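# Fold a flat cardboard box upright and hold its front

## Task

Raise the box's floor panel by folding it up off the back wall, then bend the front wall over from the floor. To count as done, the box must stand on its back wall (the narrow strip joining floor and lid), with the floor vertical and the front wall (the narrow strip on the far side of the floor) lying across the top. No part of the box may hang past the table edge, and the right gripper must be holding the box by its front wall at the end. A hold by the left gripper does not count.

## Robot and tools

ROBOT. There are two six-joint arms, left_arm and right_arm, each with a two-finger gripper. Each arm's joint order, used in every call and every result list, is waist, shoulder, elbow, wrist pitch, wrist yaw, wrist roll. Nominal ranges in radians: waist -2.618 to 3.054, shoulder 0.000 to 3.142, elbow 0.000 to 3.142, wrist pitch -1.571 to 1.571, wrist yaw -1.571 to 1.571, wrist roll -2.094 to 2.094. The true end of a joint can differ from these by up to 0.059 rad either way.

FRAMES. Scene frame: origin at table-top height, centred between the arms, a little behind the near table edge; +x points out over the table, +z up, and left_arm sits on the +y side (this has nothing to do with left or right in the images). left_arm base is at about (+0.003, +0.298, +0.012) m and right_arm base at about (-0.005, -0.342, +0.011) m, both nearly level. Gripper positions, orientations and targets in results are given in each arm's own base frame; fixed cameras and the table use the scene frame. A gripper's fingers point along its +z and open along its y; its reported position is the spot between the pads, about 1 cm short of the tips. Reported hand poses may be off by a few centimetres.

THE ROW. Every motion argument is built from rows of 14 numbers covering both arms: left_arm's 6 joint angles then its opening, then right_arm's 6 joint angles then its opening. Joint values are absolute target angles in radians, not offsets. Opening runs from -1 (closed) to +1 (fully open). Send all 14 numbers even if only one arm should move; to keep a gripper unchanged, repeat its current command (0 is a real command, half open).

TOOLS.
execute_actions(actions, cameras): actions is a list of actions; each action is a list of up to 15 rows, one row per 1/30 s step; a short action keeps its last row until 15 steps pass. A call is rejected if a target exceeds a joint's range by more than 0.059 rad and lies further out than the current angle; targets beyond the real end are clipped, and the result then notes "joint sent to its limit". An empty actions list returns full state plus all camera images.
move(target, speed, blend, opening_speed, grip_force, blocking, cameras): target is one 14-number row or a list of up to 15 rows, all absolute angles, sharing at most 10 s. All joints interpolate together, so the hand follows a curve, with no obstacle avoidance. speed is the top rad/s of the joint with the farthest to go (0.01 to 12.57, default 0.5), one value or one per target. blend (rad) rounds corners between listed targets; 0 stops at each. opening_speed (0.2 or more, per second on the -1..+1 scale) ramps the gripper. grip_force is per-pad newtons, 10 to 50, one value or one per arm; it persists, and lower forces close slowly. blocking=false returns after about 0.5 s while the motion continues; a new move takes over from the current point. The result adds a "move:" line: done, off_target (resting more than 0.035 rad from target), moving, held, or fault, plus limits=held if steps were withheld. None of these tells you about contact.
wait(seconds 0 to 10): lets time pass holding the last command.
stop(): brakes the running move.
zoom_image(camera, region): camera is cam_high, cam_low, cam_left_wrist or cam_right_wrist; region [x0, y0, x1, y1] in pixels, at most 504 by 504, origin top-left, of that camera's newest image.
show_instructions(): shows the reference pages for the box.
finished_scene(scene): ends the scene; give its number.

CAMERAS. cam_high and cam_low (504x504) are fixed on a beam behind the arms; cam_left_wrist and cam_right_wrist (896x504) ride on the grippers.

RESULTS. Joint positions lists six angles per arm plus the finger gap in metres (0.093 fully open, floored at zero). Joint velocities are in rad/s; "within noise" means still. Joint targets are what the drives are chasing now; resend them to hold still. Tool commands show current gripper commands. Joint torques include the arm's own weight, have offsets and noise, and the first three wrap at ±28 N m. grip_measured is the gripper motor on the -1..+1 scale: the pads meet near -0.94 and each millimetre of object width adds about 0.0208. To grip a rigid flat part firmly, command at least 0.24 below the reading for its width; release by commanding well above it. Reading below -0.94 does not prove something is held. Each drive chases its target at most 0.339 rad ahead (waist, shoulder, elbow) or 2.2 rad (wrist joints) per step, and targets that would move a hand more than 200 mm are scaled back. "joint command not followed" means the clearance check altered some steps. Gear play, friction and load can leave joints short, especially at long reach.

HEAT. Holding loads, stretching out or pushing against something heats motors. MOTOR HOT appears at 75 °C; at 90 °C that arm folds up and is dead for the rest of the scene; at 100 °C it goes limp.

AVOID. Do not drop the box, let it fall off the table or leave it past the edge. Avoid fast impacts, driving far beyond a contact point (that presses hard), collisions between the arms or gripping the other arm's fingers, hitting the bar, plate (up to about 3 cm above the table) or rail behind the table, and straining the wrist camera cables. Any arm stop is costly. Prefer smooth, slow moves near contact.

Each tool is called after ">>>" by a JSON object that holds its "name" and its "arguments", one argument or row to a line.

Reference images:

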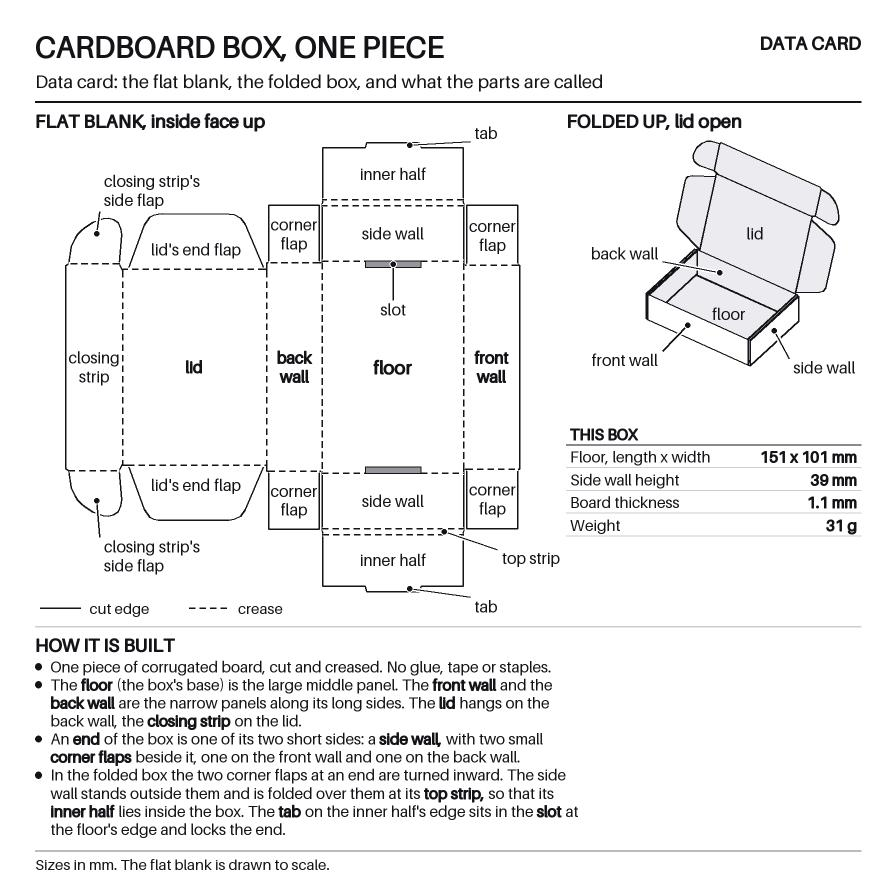

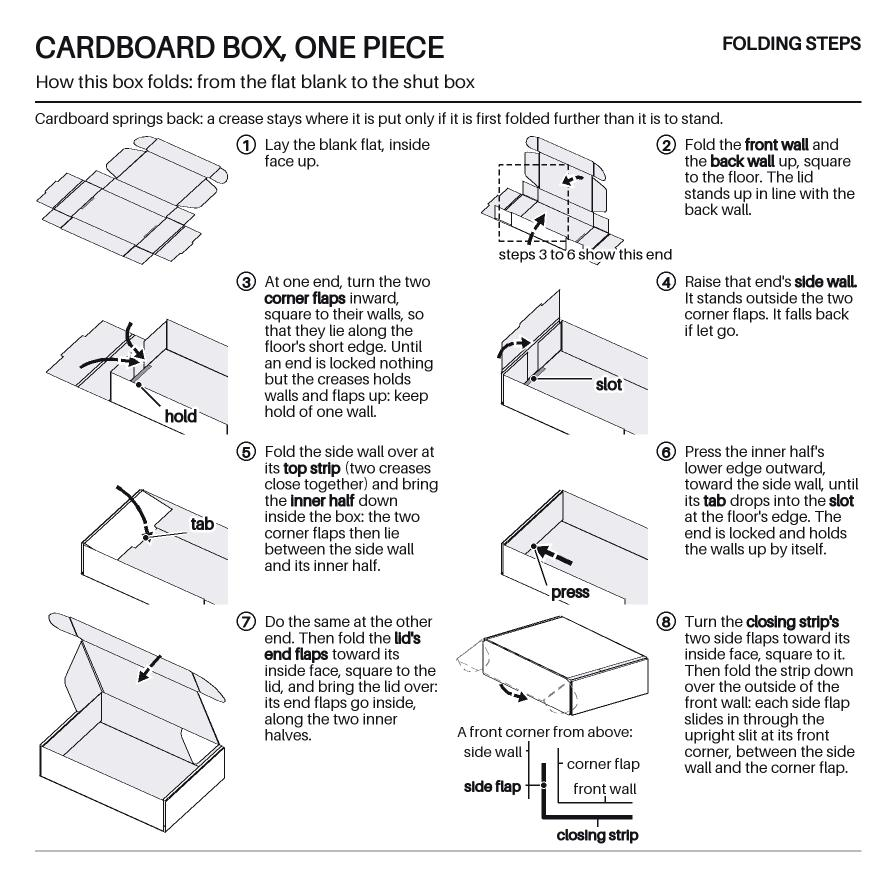

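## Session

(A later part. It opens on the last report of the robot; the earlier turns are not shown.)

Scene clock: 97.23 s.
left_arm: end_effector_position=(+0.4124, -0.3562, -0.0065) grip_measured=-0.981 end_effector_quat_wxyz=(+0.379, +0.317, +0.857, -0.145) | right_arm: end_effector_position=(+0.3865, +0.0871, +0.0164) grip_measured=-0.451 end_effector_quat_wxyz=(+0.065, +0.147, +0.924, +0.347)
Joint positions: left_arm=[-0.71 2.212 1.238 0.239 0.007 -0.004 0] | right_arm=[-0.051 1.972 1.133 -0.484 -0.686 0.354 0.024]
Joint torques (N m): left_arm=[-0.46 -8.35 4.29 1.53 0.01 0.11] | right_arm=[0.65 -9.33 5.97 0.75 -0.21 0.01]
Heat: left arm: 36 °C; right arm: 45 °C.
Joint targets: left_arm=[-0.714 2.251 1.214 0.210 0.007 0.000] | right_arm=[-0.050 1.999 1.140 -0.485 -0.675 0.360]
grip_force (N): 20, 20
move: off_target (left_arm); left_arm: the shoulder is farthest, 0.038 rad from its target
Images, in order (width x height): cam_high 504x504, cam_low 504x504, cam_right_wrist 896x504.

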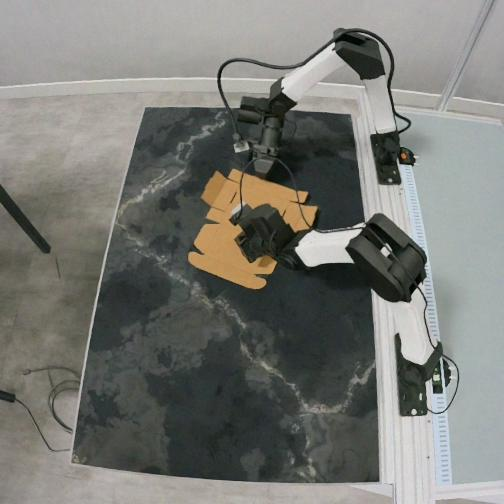

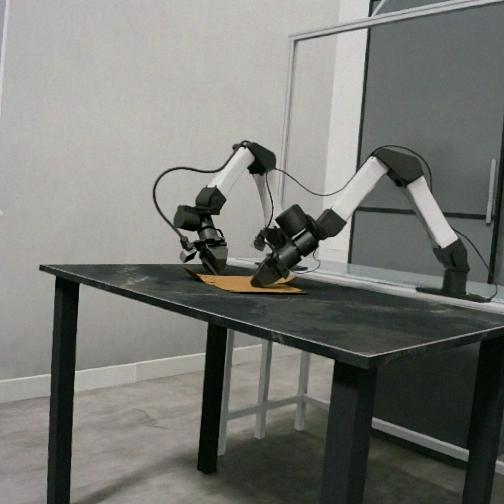

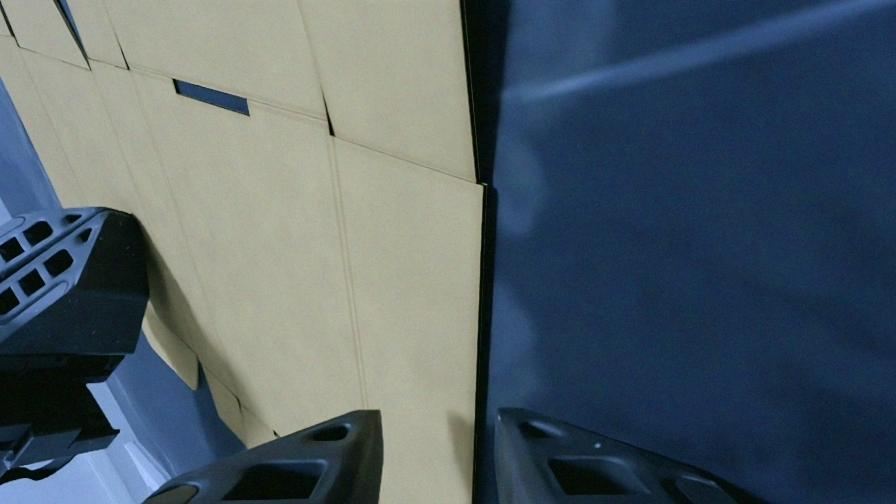

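>>> {"name": "move", "arguments": {
  "target": [-0.70, 2.25, 1.215, 0.21, 0, 0, -1.0, 0.0, 2.02, 1.15, -0.485, -0.64, 0.36, -0.45],
  "speed": 0.15,
  "cameras": ["cam_right_wrist", "cam_high"]
}}

Scene clock: 106.17 s.
left_arm: end_effector_position=(+0.4124, -0.3562, -0.0065) grip_measured=-0.981 end_effector_quat_wxyz=(+0.379, +0.317, +0.857, -0.145) | right_arm: end_effector_position=(+0.3870, +0.0882, +0.0159) grip_measured=-0.451 end_effector_quat_wxyz=(+0.064, +0.145, +0.928, +0.337)
Joint positions: left_arm=[-0.71 2.212 1.238 0.239 0.007 -0.004 0] | right_arm=[-0.04 1.972 1.142 -0.495 -0.663 0.355 0.024]
Joint torques (N m): left_arm=[0.72 -8.43 4.23 1.54 -0.06 0.1] | right_arm=[4.37 -7.27 6.17 0.87 -0.08 0.01]
Heat: left arm: 35 °C; right arm: 45 °C.
Joint targets: left_arm=[-0.700 2.250 1.215 0.210 0.000 0.000] | right_arm=[0.000 2.020 1.151 -0.485 -0.639 0.361]
grip_force (N): 20, 20
move: off_target (left_arm, right_arm); left_arm: the shoulder is farthest, 0.038 rad from its target; right_arm: the shoulder is farthest, 0.048 rad from its target
Images, in order (width x height): cam_high 504x504, cam_right_wrist 896x504.

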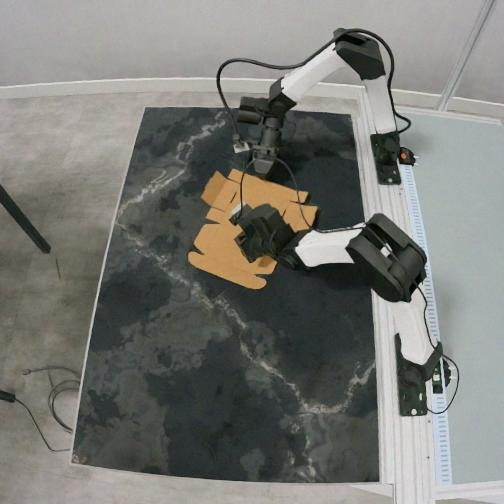

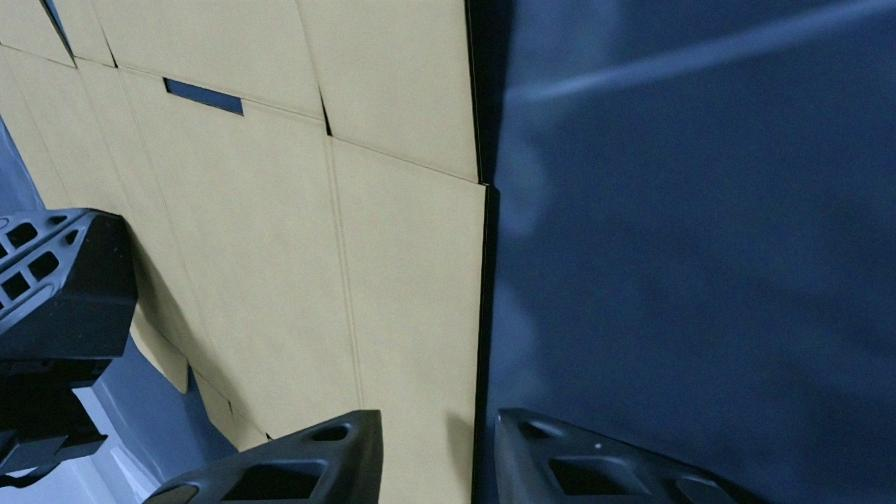

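>>> {"name": "move", "arguments": {
  "target": [-0.70, 2.25, 1.215, 0.21, 0, 0, -1.0, 0.02, 2.0, 1.15, -0.485, -0.62, 0.36, -0.45],
  "speed": 0.15,
  "cameras": ["cam_right_wrist"]
}}

Scene clock: 108.03 s.
left_arm: end_effector_position=(+0.4124, -0.3562, -0.0065) grip_measured=-0.981 end_effector_quat_wxyz=(+0.379, +0.317, +0.857, -0.145) | right_arm: end_effector_position=(+0.3870, +0.0890, +0.0153) grip_measured=-0.451 end_effector_quat_wxyz=(+0.063, +0.143, +0.932, +0.328)
Joint positions: left_arm=[-0.71 2.212 1.238 0.239 0.007 -0.004 0] | right_arm=[-0.031 1.972 1.15 -0.506 -0.643 0.355 0.024]
Joint torques (N m): left_arm=[0.76 -8.43 4.26 1.53 -0.07 0.12] | right_arm=[5.37 -9.32 5.46 0.99 -0.06 0]
Heat: left arm: 35 °C; right arm: 45 °C.
Joint targets: left_arm=[-0.700 2.250 1.215 0.210 0.000 0.000] | right_arm=[0.021 2.000 1.150 -0.485 -0.620 0.360]
grip_force (N): 20, 20
move: off_target (left_arm, right_arm); left_arm: the shoulder is farthest, 0.038 rad from its target; right_arm: the waist is farthest, 0.051 rad from its target
Images, in order (width x height): cam_right_wrist 896x504.

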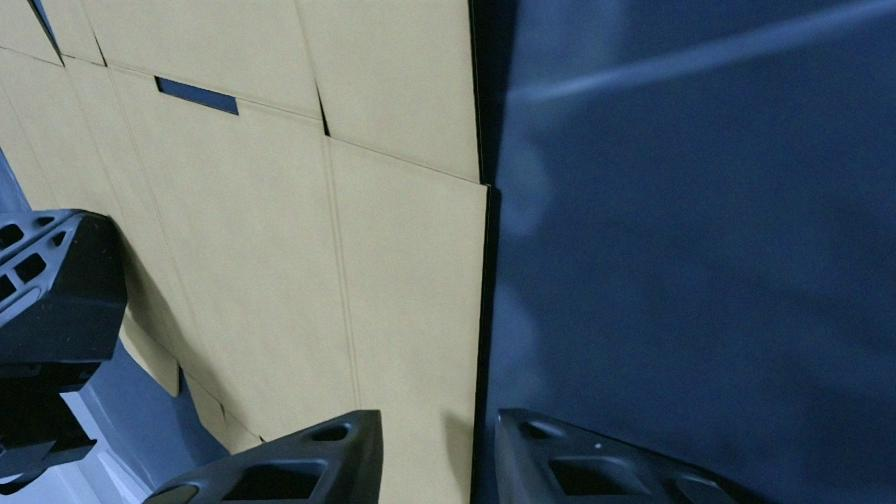

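>>> {"name": "move", "arguments": {
  "target": [-0.70, 2.25, 1.215, 0.21, 0, 0, -1.0, 0.05, 1.99, 1.14, -0.485, -0.60, 0.36, -0.45],
  "speed": 0.15,
  "cameras": ["cam_right_wrist"]
}}

Scene clock: 109.53 s.
left_arm: end_effector_position=(+0.4141, -0.3547, -0.0062) grip_measured=-0.981 end_effector_quat_wxyz=(+0.380, +0.316, +0.857, -0.145) | right_arm: end_effector_position=(+0.3882, +0.0958, +0.0155) grip_measured=-0.451 end_effector_quat_wxyz=(+0.070, +0.129, +0.938, +0.313)
Joint positions: left_arm=[-0.706 2.212 1.238 0.24 0.008 -0.004 0] | right_arm=[0 1.964 1.152 -0.497 -0.606 0.355 0.024]
Joint torques (N m): left_arm=[0.7 -8.32 4.31 1.52 -0.05 0.14] | right_arm=[5.19 -9.63 4.59 0.94 -0.22 0]
Heat: left arm: 35 °C; right arm: 44 °C.
Joint targets: left_arm=[-0.695 2.250 1.215 0.211 0.002 0.000] | right_arm=[0.049 1.989 1.139 -0.485 -0.601 0.360]
grip_force (N): 20, 20
move: off_target (left_arm, right_arm); left_arm: the shoulder is farthest, 0.038 rad from its target; right_arm: the waist is farthest, 0.050 rad from its target
Images, in order (width x height): cam_right_wrist 896x504.

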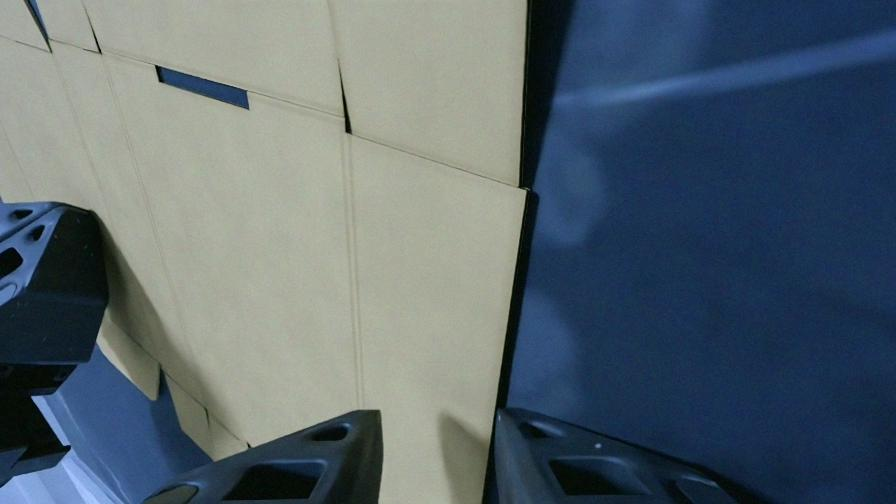

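>>> {"name": "move", "arguments": {
  "target": [-0.70, 2.25, 1.215, 0.21, 0, 0, -1.0, 0.06, 1.99, 1.12, -0.385, -0.625, 0.52, -0.45],
  "speed": 0.15,
  "cameras": ["cam_right_wrist"]
}}

Scene clock: 118.33 s.
left_arm: end_effector_position=(+0.4190, -0.3488, -0.0062) grip_measured=-0.981 end_effector_quat_wxyz=(+0.382, +0.309, +0.860, -0.138) | right_arm: end_effector_position=(+0.3937, +0.1025, +0.0168) grip_measured=-0.451 end_effector_quat_wxyz=(+0.061, +0.188, +0.926, +0.322)
Joint positions: left_arm=[-0.695 2.212 1.238 0.24 -0.002 -0.004 0] | right_arm=[0.017 1.964 1.147 -0.454 -0.606 0.512 0.024]
Joint torques (N m): left_arm=[0.14 -8.44 4.25 1.51 -0.04 0.12] | right_arm=[4.66 -9.61 3.56 1.64 -0.46 0.03]
Heat: left arm: 35 °C; right arm: 44 °C.
Joint targets: left_arm=[-0.692 2.249 1.215 0.209 -0.008 0.000] | right_arm=[0.060 1.990 1.121 -0.385 -0.625 0.520]
grip_force (N): 20, 20
move: off_target (left_arm, right_arm); left_arm: the shoulder is farthest, 0.038 rad from its target; right_arm: the wrist pitch is farthest, 0.069 rad from its target
Images, in order (width x height): cam_right_wrist 896x504.

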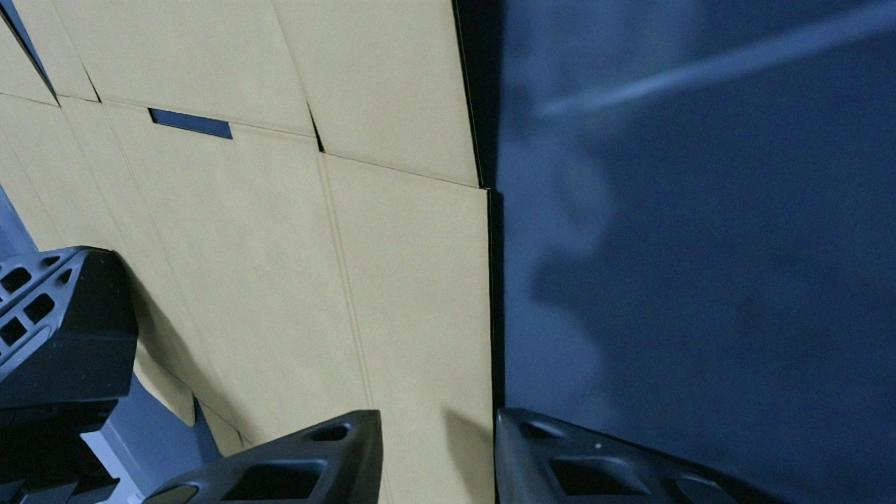

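>>> {"name": "zoom_image", "arguments": {
  "camera": "cam_right_wrist",
  "region": [250, 0, 600, 504]
}}

>>> {"name": "wait", "arguments": {
  "seconds": 0,
  "cameras": ["cam_low", "cam_high", "cam_left_wrist"]
}}

>>> {"name": "zoom_image", "arguments": {
  "camera": "cam_low",
  "region": [150, 150, 400, 350]
}}

Scaled by 1.000.

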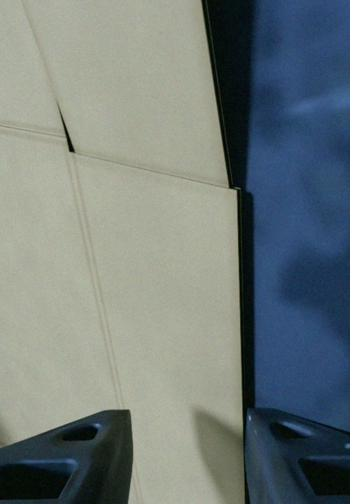

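Scene clock: 122.07 s.
left_arm: end_effector_position=(+0.4190, -0.3488, -0.0062) grip_measured=-0.981 end_effector_quat_wxyz=(+0.382, +0.309, +0.860, -0.138) | right_arm: end_effector_position=(+0.3937, +0.1025, +0.0168) grip_measured=-0.451 end_effector_quat_wxyz=(+0.061, +0.188, +0.926, +0.322)
Joint positions: left_arm=[-0.695 2.212 1.238 0.24 -0.002 -0.004 0] | right_arm=[0.017 1.964 1.147 -0.454 -0.606 0.512 0.024]
Joint torques (N m): left_arm=[0.14 -8.51 4.3 1.5 -0.07 0.11] | right_arm=[4.67 -9.59 3.59 1.63 -0.47 0.03]
Heat: left arm: 34 °C; right arm: 43 °C.
Joint targets: left_arm=[-0.692 2.249 1.215 0.209 -0.008 0.000] | right_arm=[0.060 1.990 1.121 -0.385 -0.625 0.519]
Tool commands: left_gripper/opening=-1.0 right_gripper/opening=-0.45
grip_force (N): 20, 20
Images, in order (width x height): cam_high 504x504, cam_low 504x504, cam_left_wrist 896x504.

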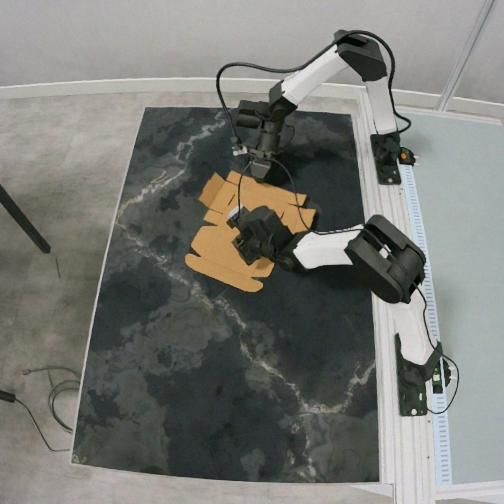

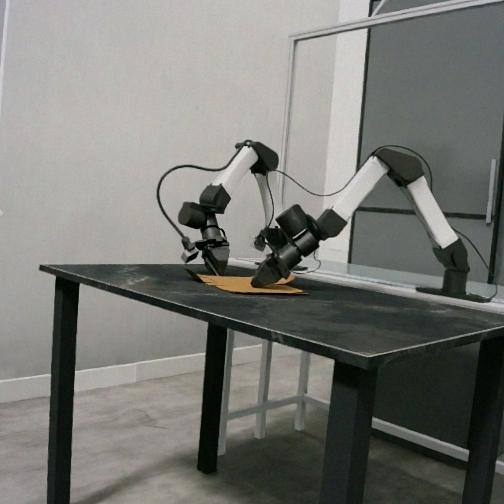

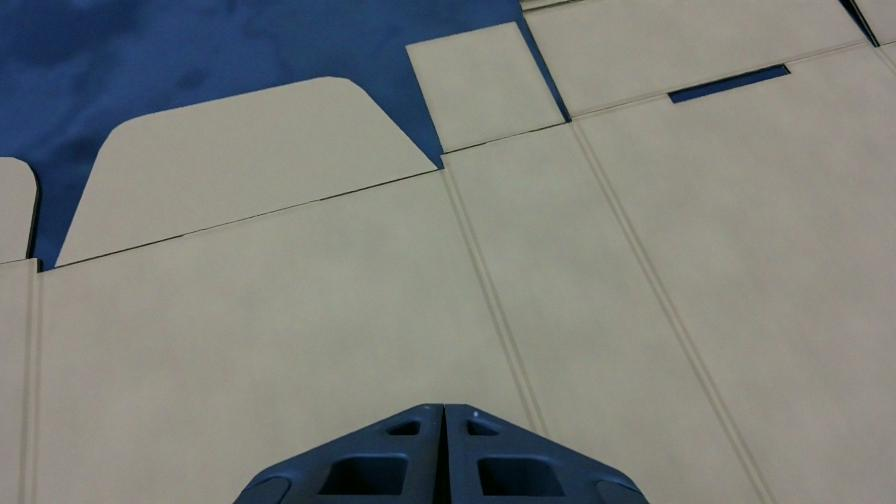

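Scaled by 2.016 from the camera's 504x504 image, which has a finer 720x720 frame.

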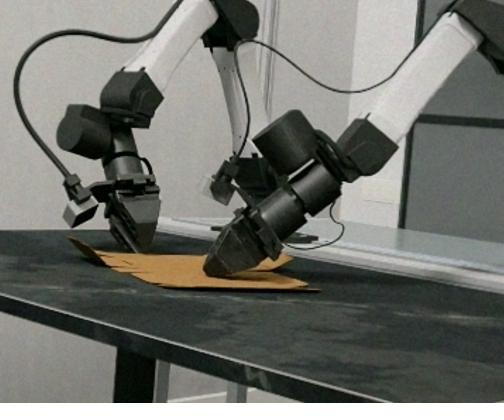

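>>> {"name": "move", "arguments": {
  "target": [
    [-0.70, 2.25, 1.215, 0.21, 0, 0, -1.0, -0.084, 1.96, 1.20, -0.60, -0.713, 0.284, -0.40],
    [-0.70, 2.25, 1.215, 0.21, 0, 0, -1.0, -0.1215, 2.21, 1.605, -0.80, -0.72, 0.234, -0.40]
  ],
  "speed": 0.4,
  "blend": 0.03,
  "cameras": ["cam_right_wrist", "cam_high"]
}}

Scene clock: 131.13 s.
left_arm: end_effector_position=(+0.4192, -0.3490, -0.0059) grip_measured=-0.981 end_effector_quat_wxyz=(+0.383, +0.309, +0.860, -0.138) | right_arm: end_effector_position=(+0.4559, +0.0537, +0.0394) grip_measured=-0.401 end_effector_quat_wxyz=(+0.068, +0.139, +0.926, +0.344)
Joint positions: left_arm=[-0.695 2.212 1.238 0.242 -0.002 -0.004 0] | right_arm=[-0.12 2.184 1.577 -0.771 -0.695 0.248 0.026]
Joint torques (N m): left_arm=[-0.55 -8.4 4.38 1.51 0.05 0.13] | right_arm=[0.38 -12.01 8.09 0.33 -0.58 -0.15]
Heat: left arm: 34 °C; right arm: 43 °C.
Joint targets: left_arm=[-0.700 2.250 1.215 0.211 0.000 0.000] | right_arm=[-0.122 2.212 1.604 -0.800 -0.719 0.234]
grip_force (N): 20, 20
move: off_target (left_arm); left_arm: the shoulder is farthest, 0.038 rad from its target
Images, in order (width x height): cam_high 504x504, cam_right_wrist 896x504.

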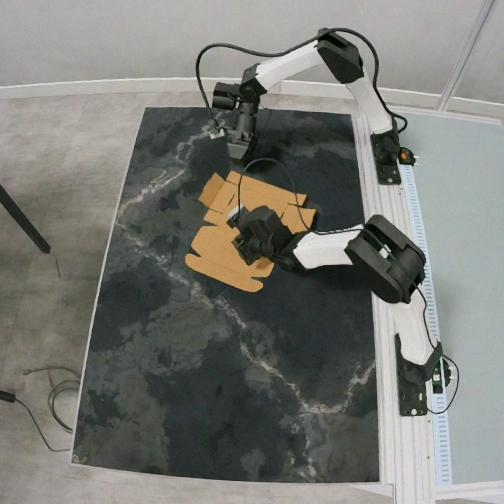

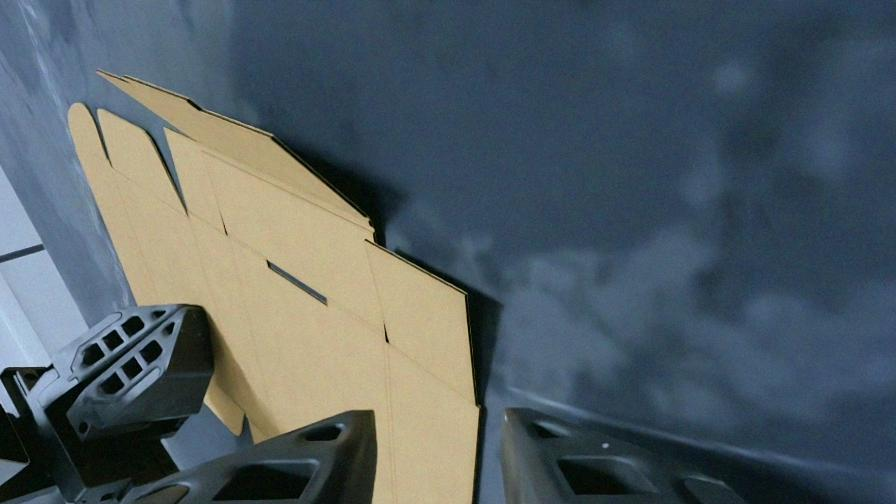

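>>> {"name": "move", "arguments": {
  "target": [-0.70, 2.25, 1.215, 0.21, 0, 0, -1.0, -0.13, 2.25, 1.53, -0.72, -0.735, 0.234, -0.40],
  "speed": 0.2,
  "cameras": ["cam_right_wrist", "cam_low"]
}}

Scene clock: 139.27 s.
left_arm: end_effector_position=(+0.4192, -0.3490, -0.0059) grip_measured=-0.981 end_effector_quat_wxyz=(+0.383, +0.309, +0.860, -0.138) | right_arm: end_effector_position=(+0.4508, +0.0521, +0.0196) grip_measured=-0.401 end_effector_quat_wxyz=(+0.054, +0.148, +0.922, +0.353)
Joint positions: left_arm=[-0.695 2.212 1.238 0.242 -0.002 -0.004 0] | right_arm=[-0.131 2.219 1.546 -0.739 -0.715 0.247 0.026]
Joint torques (N m): left_arm=[-0.59 -8.32 4.36 1.5 0.02 0.12] | right_arm=[0.62 -11.88 4.57 0.78 -0.55 -0.16]
Heat: left arm: 34 °C; right arm: 43 °C.
Joint targets: left_arm=[-0.700 2.250 1.215 0.210 0.000 0.000] | right_arm=[-0.129 2.249 1.531 -0.720 -0.735 0.234]
grip_force (N): 20, 20
move: off_target (left_arm); left_arm: the shoulder is farthest, 0.038 rad from its target
Images, in order (width x height): cam_low 504x504, cam_right_wrist 896x504.

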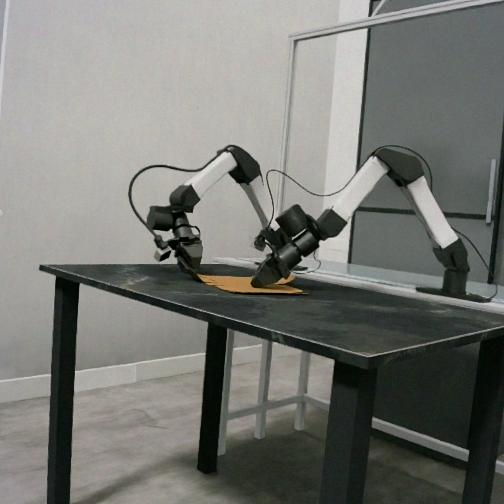

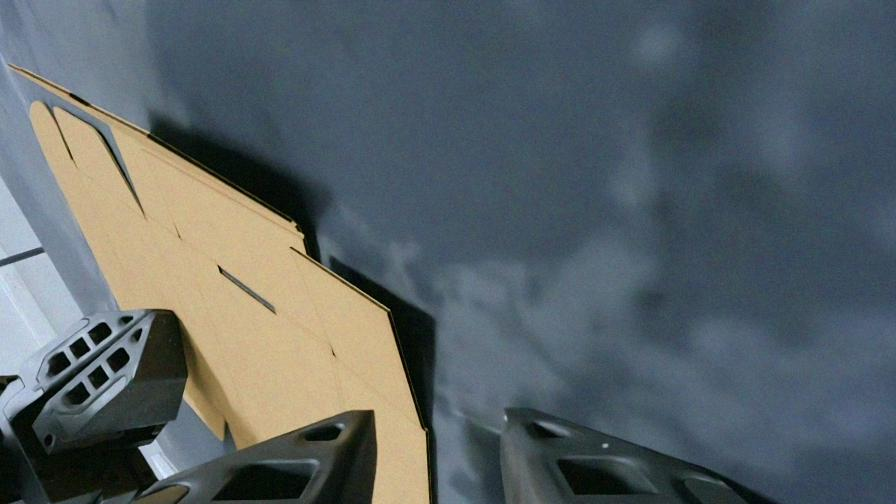

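>>> {"name": "move", "arguments": {
  "target": [-0.70, 2.25, 1.215, 0.21, 0, 0, -1.0, -0.07, 2.247, 1.51, -0.66, -0.70, 0.30, -0.40],
  "speed": 0.15,
  "cameras": ["cam_right_wrist"]
}}

Scene clock: 144.03 s.
left_arm: end_effector_position=(+0.4192, -0.3490, -0.0059) grip_measured=-0.981 end_effector_quat_wxyz=(+0.383, +0.309, +0.860, -0.138) | right_arm: end_effector_position=(+0.4601, +0.0628, +0.0196) grip_measured=-0.401 end_effector_quat_wxyz=(+0.069, +0.146, +0.921, +0.354)
Joint positions: left_arm=[-0.695 2.212 1.238 0.242 -0.002 -0.004 0] | right_arm=[-0.103 2.219 1.538 -0.672 -0.711 0.293 0.026]
Joint torques (N m): left_arm=[-0.58 -8.31 4.26 1.49 0.01 0.11] | right_arm=[3.55 -12.21 3.64 0.83 -0.22 0.02]
Heat: left arm: 33 °C; right arm: 45 °C.
Joint targets: left_arm=[-0.700 2.250 1.215 0.210 0.000 0.000] | right_arm=[-0.071 2.247 1.510 -0.660 -0.699 0.300]
grip_force (N): 20, 20
move: off_target (left_arm); left_arm: the shoulder is farthest, 0.038 rad from its target
Images, in order (width x height): cam_right_wrist 896x504.

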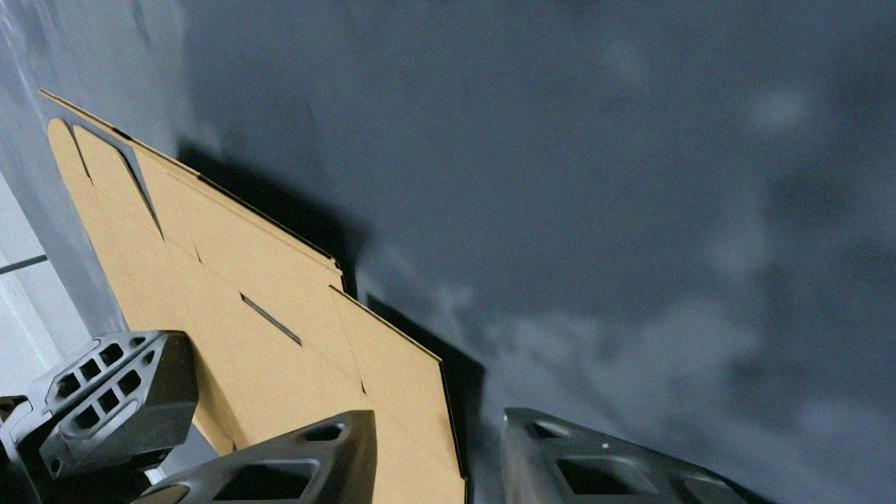

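>>> {"name": "move", "arguments": {
  "target": [-0.70, 2.25, 1.215, 0.21, 0, 0, -1.0, -0.065, 2.205, 1.49, -0.67, -0.70, 0.30, -0.40],
  "speed": 0.15,
  "cameras": ["cam_right_wrist"]
}}

Scene clock: 146.17 s.
left_arm: end_effector_position=(+0.4192, -0.3490, -0.0059) grip_measured=-0.981 end_effector_quat_wxyz=(+0.383, +0.309, +0.860, -0.138) | right_arm: end_effector_position=(+0.4598, +0.0629, +0.0192) grip_measured=-0.401 end_effector_quat_wxyz=(+0.073, +0.144, +0.921, +0.354)
Joint positions: left_arm=[-0.695 2.212 1.238 0.242 -0.002 -0.004 0] | right_arm=[-0.103 2.213 1.524 -0.655 -0.711 0.293 0.026]
Joint torques (N m): left_arm=[-0.58 -8.49 4.33 1.51 0.02 0.11] | right_arm=[4.12 -15.66 3.21 0.55 -0.22 0.03]
Heat: left arm: 33 °C; right arm: 45 °C.
Joint targets: left_arm=[-0.700 2.250 1.215 0.210 0.000 0.000] | right_arm=[-0.065 2.205 1.490 -0.669 -0.700 0.300]
grip_force (N): 20, 20
move: off_target (left_arm, right_arm); left_arm: the shoulder is farthest, 0.038 rad from its target; right_arm: the waist is farthest, 0.038 rad from its target
Images, in order (width x height): cam_right_wrist 896x504.

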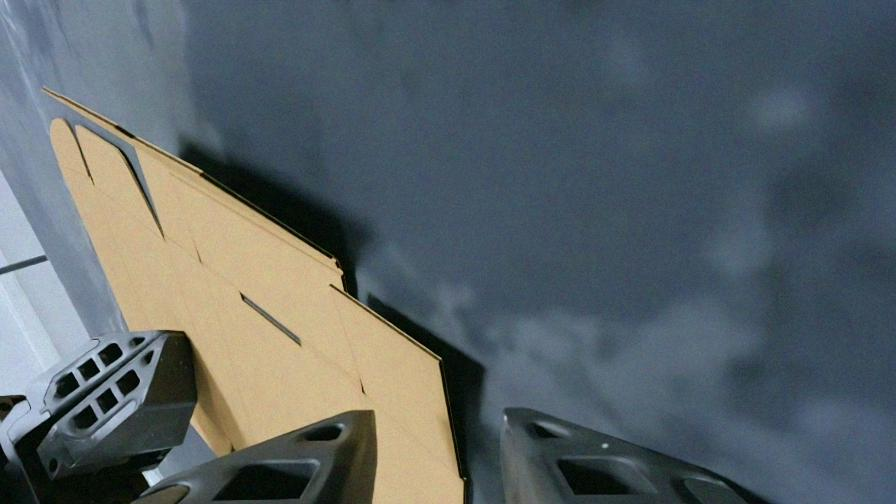

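>>> {"name": "move", "arguments": {
  "target": [-0.70, 2.25, 1.215, 0.21, 0, 0, -1.0, -0.075, 2.15, 1.485, -0.70, -0.72, 0.30, -0.40],
  "speed": 0.15,
  "cameras": ["cam_right_wrist"]
}}

Scene clock: 147.83 s.
left_arm: end_effector_position=(+0.4192, -0.3490, -0.0059) grip_measured=-0.981 end_effector_quat_wxyz=(+0.383, +0.309, +0.860, -0.138) | right_arm: end_effector_position=(+0.4523, +0.0705, +0.0190) grip_measured=-0.401 end_effector_quat_wxyz=(+0.064, +0.140, +0.922, +0.354)
Joint positions: left_arm=[-0.695 2.212 1.238 0.242 -0.002 -0.004 0] | right_arm=[-0.088 2.199 1.503 -0.661 -0.711 0.293 0.026]
Joint torques (N m): left_arm=[-0.57 -8.47 4.31 1.5 0.01 0.11] | right_arm=[1.84 -19.67 4.31 0.25 -0.43 0.03]
Heat: left arm: 33 °C; right arm: 46 °C.
Joint targets: left_arm=[-0.700 2.250 1.215 0.210 0.000 0.000] | right_arm=[-0.074 2.151 1.484 -0.701 -0.720 0.300]
grip_force (N): 20, 20
move: off_target (left_arm, right_arm); left_arm: the shoulder is farthest, 0.038 rad from its target; right_arm: the shoulder is farthest, 0.049 rad from its target
Images, in order (width x height): cam_right_wrist 896x504.

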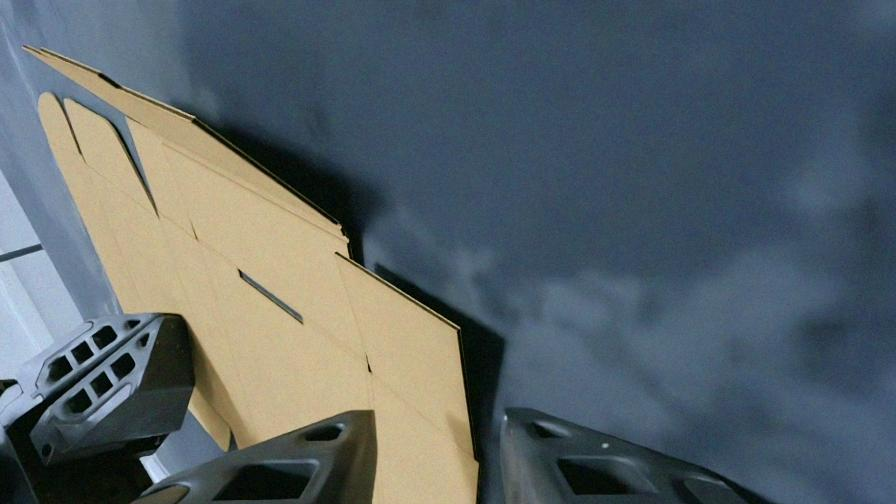

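>>> {"name": "move", "arguments": {
  "target": [-0.70, 2.25, 1.215, 0.21, 0, 0, -1.0, -0.035, 2.16, 1.48, -0.66, -0.705, 0.32, -0.40],
  "speed": 0.15,
  "cameras": ["cam_right_wrist"]
}}

Scene clock: 151.17 s.
left_arm: end_effector_position=(+0.4192, -0.3490, -0.0059) grip_measured=-0.981 end_effector_quat_wxyz=(+0.383, +0.309, +0.860, -0.138) | right_arm: end_effector_position=(+0.4506, +0.0791, +0.0189) grip_measured=-0.401 end_effector_quat_wxyz=(+0.058, +0.139, +0.923, +0.354)
Joint positions: left_arm=[-0.695 2.212 1.238 0.242 -0.002 -0.004 0] | right_arm=[-0.068 2.197 1.501 -0.661 -0.707 0.309 0.026]
Joint torques (N m): left_arm=[-0.54 -8.49 4.36 1.54 0.04 0.12] | right_arm=[3.58 -18.61 4.11 0.71 -0.32 0.07]
Motor temperatures (°C): left_arm=[20 28 33 32 23 22 21] | right_arm=[22 49 34 26 23 22 21]
Heat: left arm: 33 °C; right arm: 49 °C.
Joint targets: left_arm=[-0.700 2.250 1.215 0.210 0.000 0.000] | right_arm=[-0.036 2.160 1.480 -0.660 -0.706 0.321]
grip_force (N): 20, 20
move: off_target (left_arm, right_arm); left_arm: the shoulder is farthest, 0.038 rad from its target; right_arm: the shoulder is farthest, 0.037 rad from its target
Images, in order (width x height): cam_right_wrist 896x504.

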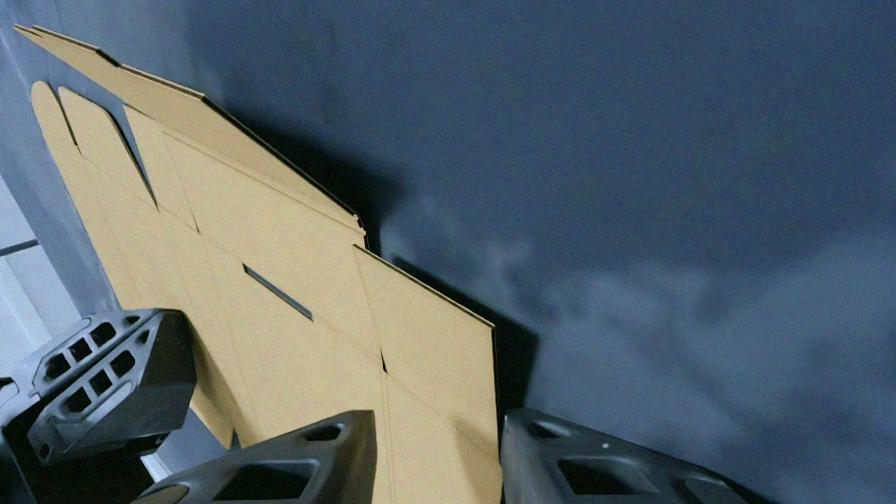

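>>> {"name": "move", "arguments": {
  "target": [-0.70, 2.25, 1.215, 0.21, 0, 0, -1.0, -0.01, 2.165, 1.48, -0.65, -0.69, 0.33, -0.40],
  "speed": 0.15,
  "cameras": ["cam_right_wrist"]
}}

Scene clock: 154.37 s.
left_arm: end_effector_position=(+0.4192, -0.3490, -0.0059) grip_measured=-0.981 end_effector_quat_wxyz=(+0.383, +0.311, +0.859, -0.137) | right_arm: end_effector_position=(+0.4507, +0.0801, +0.0185) grip_measured=-0.401 end_effector_quat_wxyz=(+0.060, +0.139, +0.928, +0.341)
Joint positions: left_arm=[-0.695 2.212 1.238 0.242 -0.002 0.001 0] | right_arm=[-0.057 2.191 1.501 -0.661 -0.678 0.319 0.026]
Joint torques (N m): left_arm=[-0.57 -8.44 4.33 1.49 0.01 0.11] | right_arm=[4.96 -17.35 4.14 0.83 -0.45 0.06]
Heat: left arm: 33 °C; right arm: 52 °C.
Joint targets: left_arm=[-0.700 2.250 1.215 0.210 0.000 0.005] | right_arm=[-0.010 2.165 1.480 -0.650 -0.690 0.329]
grip_force (N): 20, 20
move: off_target (left_arm, right_arm); left_arm: the shoulder is farthest, 0.038 rad from its target; right_arm: the waist is farthest, 0.047 rad from its target
Images, in order (width x height): cam_right_wrist 896x504.

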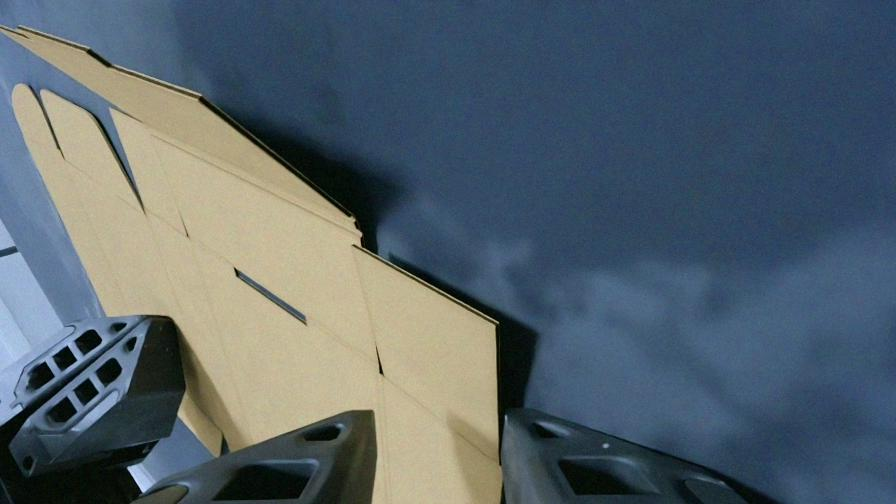

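>>> {"name": "move", "arguments": {
  "target": [-0.70, 2.25, 1.215, 0.21, 0, 0, -1.0, 0.015, 2.15, 1.475, -0.65, -0.70, 0.33, -0.40],
  "speed": 0.15,
  "cameras": ["cam_right_wrist"]
}}

Scene clock: 155.73 s.
left_arm: end_effector_position=(+0.4228, -0.3446, -0.0059) grip_measured=-0.981 end_effector_quat_wxyz=(+0.387, +0.307, +0.860, -0.128) | right_arm: end_effector_position=(+0.4514, +0.0852, +0.0189) grip_measured=-0.401 end_effector_quat_wxyz=(+0.065, +0.130, +0.931, +0.334)
Joint positions: left_arm=[-0.69 2.212 1.238 0.242 -0.021 0.005 0] | right_arm=[-0.04 2.185 1.498 -0.65 -0.66 0.319 0.026]
Joint torques (N m): left_arm=[-0.84 -8.4 4.26 1.51 0.17 0.05] | right_arm=[5.72 -18.26 4.08 0.74 -0.73 0.06]
Heat: left arm: 33 °C; right arm: 52 °C.
Joint targets: left_arm=[-0.699 2.250 1.215 0.210 -0.001 0.005] | right_arm=[0.015 2.150 1.476 -0.650 -0.700 0.330]
grip_force (N): 20, 20
move: off_target (left_arm, right_arm); left_arm: the shoulder is farthest, 0.038 rad from its target; right_arm: the waist is farthest, 0.055 rad from its target
Images, in order (width x height): cam_right_wrist 896x504.

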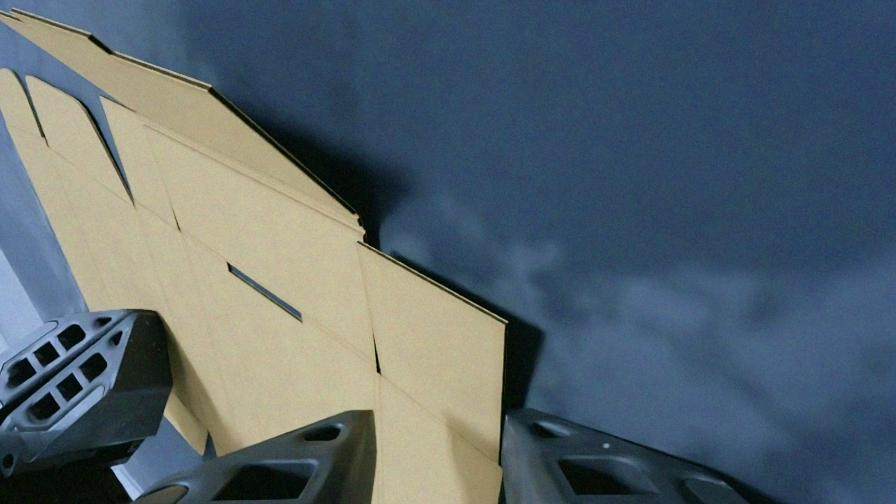

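>>> {"name": "move", "arguments": {
  "target": [-0.70, 2.25, 1.215, 0.21, 0, 0, -1.0, -0.015, 2.15, 1.475, -0.65, -0.70, 0.33, -0.75],
  "speed": 0.1,
  "cameras": ["cam_right_wrist"]
}}

Scene clock: 162.23 s.
left_arm: end_effector_position=(+0.4243, -0.3428, -0.0059) grip_measured=-0.981 end_effector_quat_wxyz=(+0.388, +0.305, +0.861, -0.124) | right_arm: end_effector_position=(+0.4501, +0.0817, +0.0155) grip_measured=-0.747 end_effector_quat_wxyz=(+0.064, +0.135, +0.933, +0.329)
Joint positions: left_arm=[-0.689 2.212 1.238 0.242 -0.03 0.005 0] | right_arm=[-0.045 2.185 1.489 -0.646 -0.649 0.32 0.009]
Joint torques (N m): left_arm=[-1.16 -8.43 4.37 1.51 0.27 0] | right_arm=[3.36 -18.24 4.68 0.69 -0.83 0.06]
Motor temperatures (°C): left_arm=[20 29 33 32 23 22 21] | right_arm=[23 54 33 26 23 22 21]
Heat: left arm: 33 °C; right arm: 54 °C.
Joint targets: left_arm=[-0.701 2.250 1.215 0.210 0.001 0.000] | right_arm=[-0.015 2.150 1.474 -0.649 -0.699 0.331]
grip_force (N): 20, 20
move: off_target (left_arm, right_arm); left_arm: the shoulder is farthest, 0.038 rad from its target; right_arm: the wrist yaw is farthest, 0.051 rad from its target
Images, in order (width x height): cam_right_wrist 896x504.

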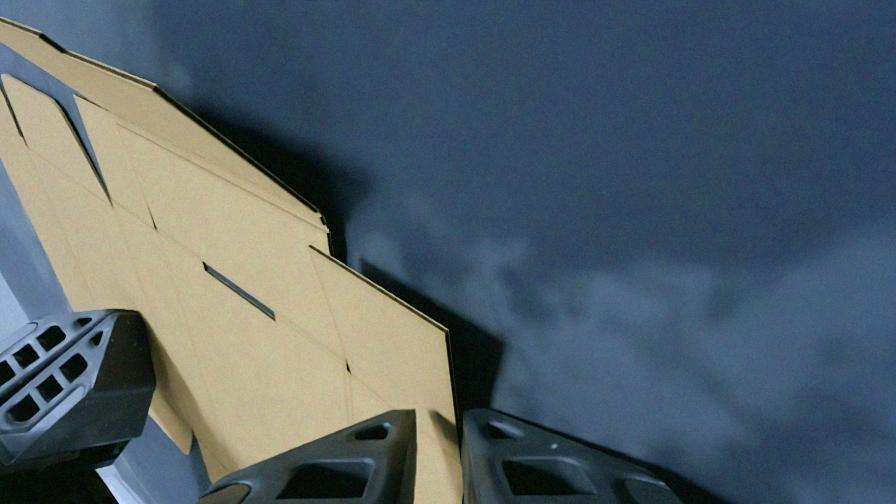

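>>> {"name": "zoom_image", "arguments": {
  "camera": "cam_right_wrist",
  "region": [380, 380, 540, 504]
}}

Scaled by 3.150 from the camera's 896x504 image, which has a finer 1280x720 frame.

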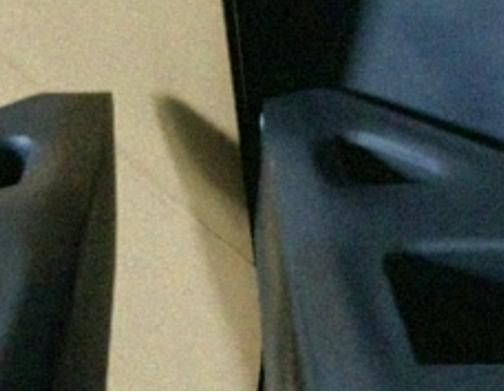

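>>> {"name": "wait", "arguments": {
  "seconds": 0,
  "cameras": ["cam_low", "cam_high"]
}}

>>> {"name": "zoom_image", "arguments": {
  "camera": "cam_low",
  "region": [150, 240, 250, 300]
}}

>>> {"name": "zoom_image", "arguments": {
  "camera": "cam_high",
  "region": [170, 110, 340, 310]
}}

Scene clock: 167.10 s.
left_arm: end_effector_position=(+0.4243, -0.3428, -0.0059) grip_measured=-0.981 end_effector_quat_wxyz=(+0.388, +0.305, +0.861, -0.124) | right_arm: end_effector_position=(+0.4501, +0.0817, +0.0155) grip_measured=-0.747 end_effector_quat_wxyz=(+0.064, +0.135, +0.933, +0.329)
Joint positions: left_arm=[-0.689 2.212 1.238 0.242 -0.03 0.005 0] | right_arm=[-0.045 2.185 1.489 -0.646 -0.649 0.32 0.009]
Joint torques (N m): left_arm=[-1.21 -8.4 4.37 1.5 0.29 0.01] | right_arm=[3.36 -18.24 4.67 0.69 -0.83 0.06]
Motor temperatures (°C): left_arm=[20 29 33 32 23 22 21] | right_arm=[23 56 33 25 23 22 21]
Heat: left arm: 33 °C; right arm: 56 °C.
Joint targets: left_arm=[-0.701 2.250 1.215 0.210 0.001 0.000] | right_arm=[-0.015 2.150 1.474 -0.649 -0.699 0.331]
Tool commands: left_gripper/opening=-1.0 right_gripper/opening=-0.75
grip_force (N): 20, 20
Images, in order (width x height): cam_high 504x504, cam_low 504x504.

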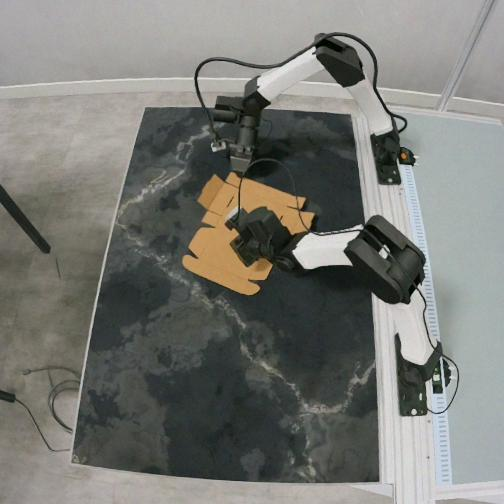

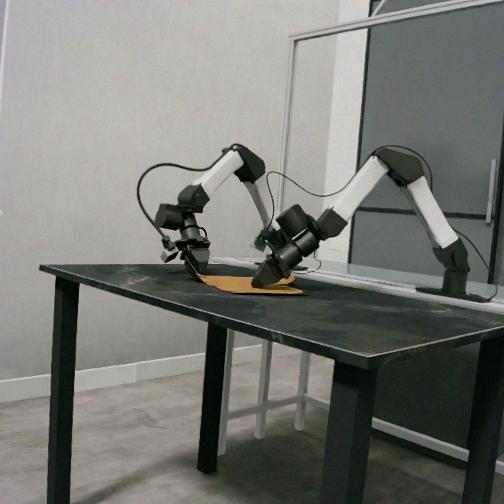

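Scaled by 5.040 from the camera's 504x504 image, which has a finer 720x720 frame.

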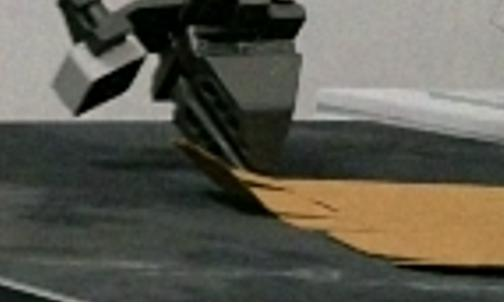

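Scaled by 2.520 from the camera's 504x504 image, which has a finer 720x720 frame.

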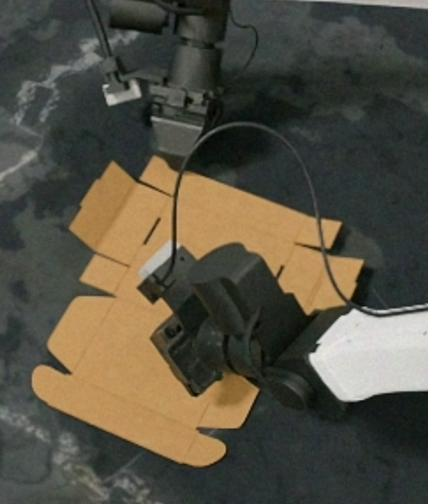

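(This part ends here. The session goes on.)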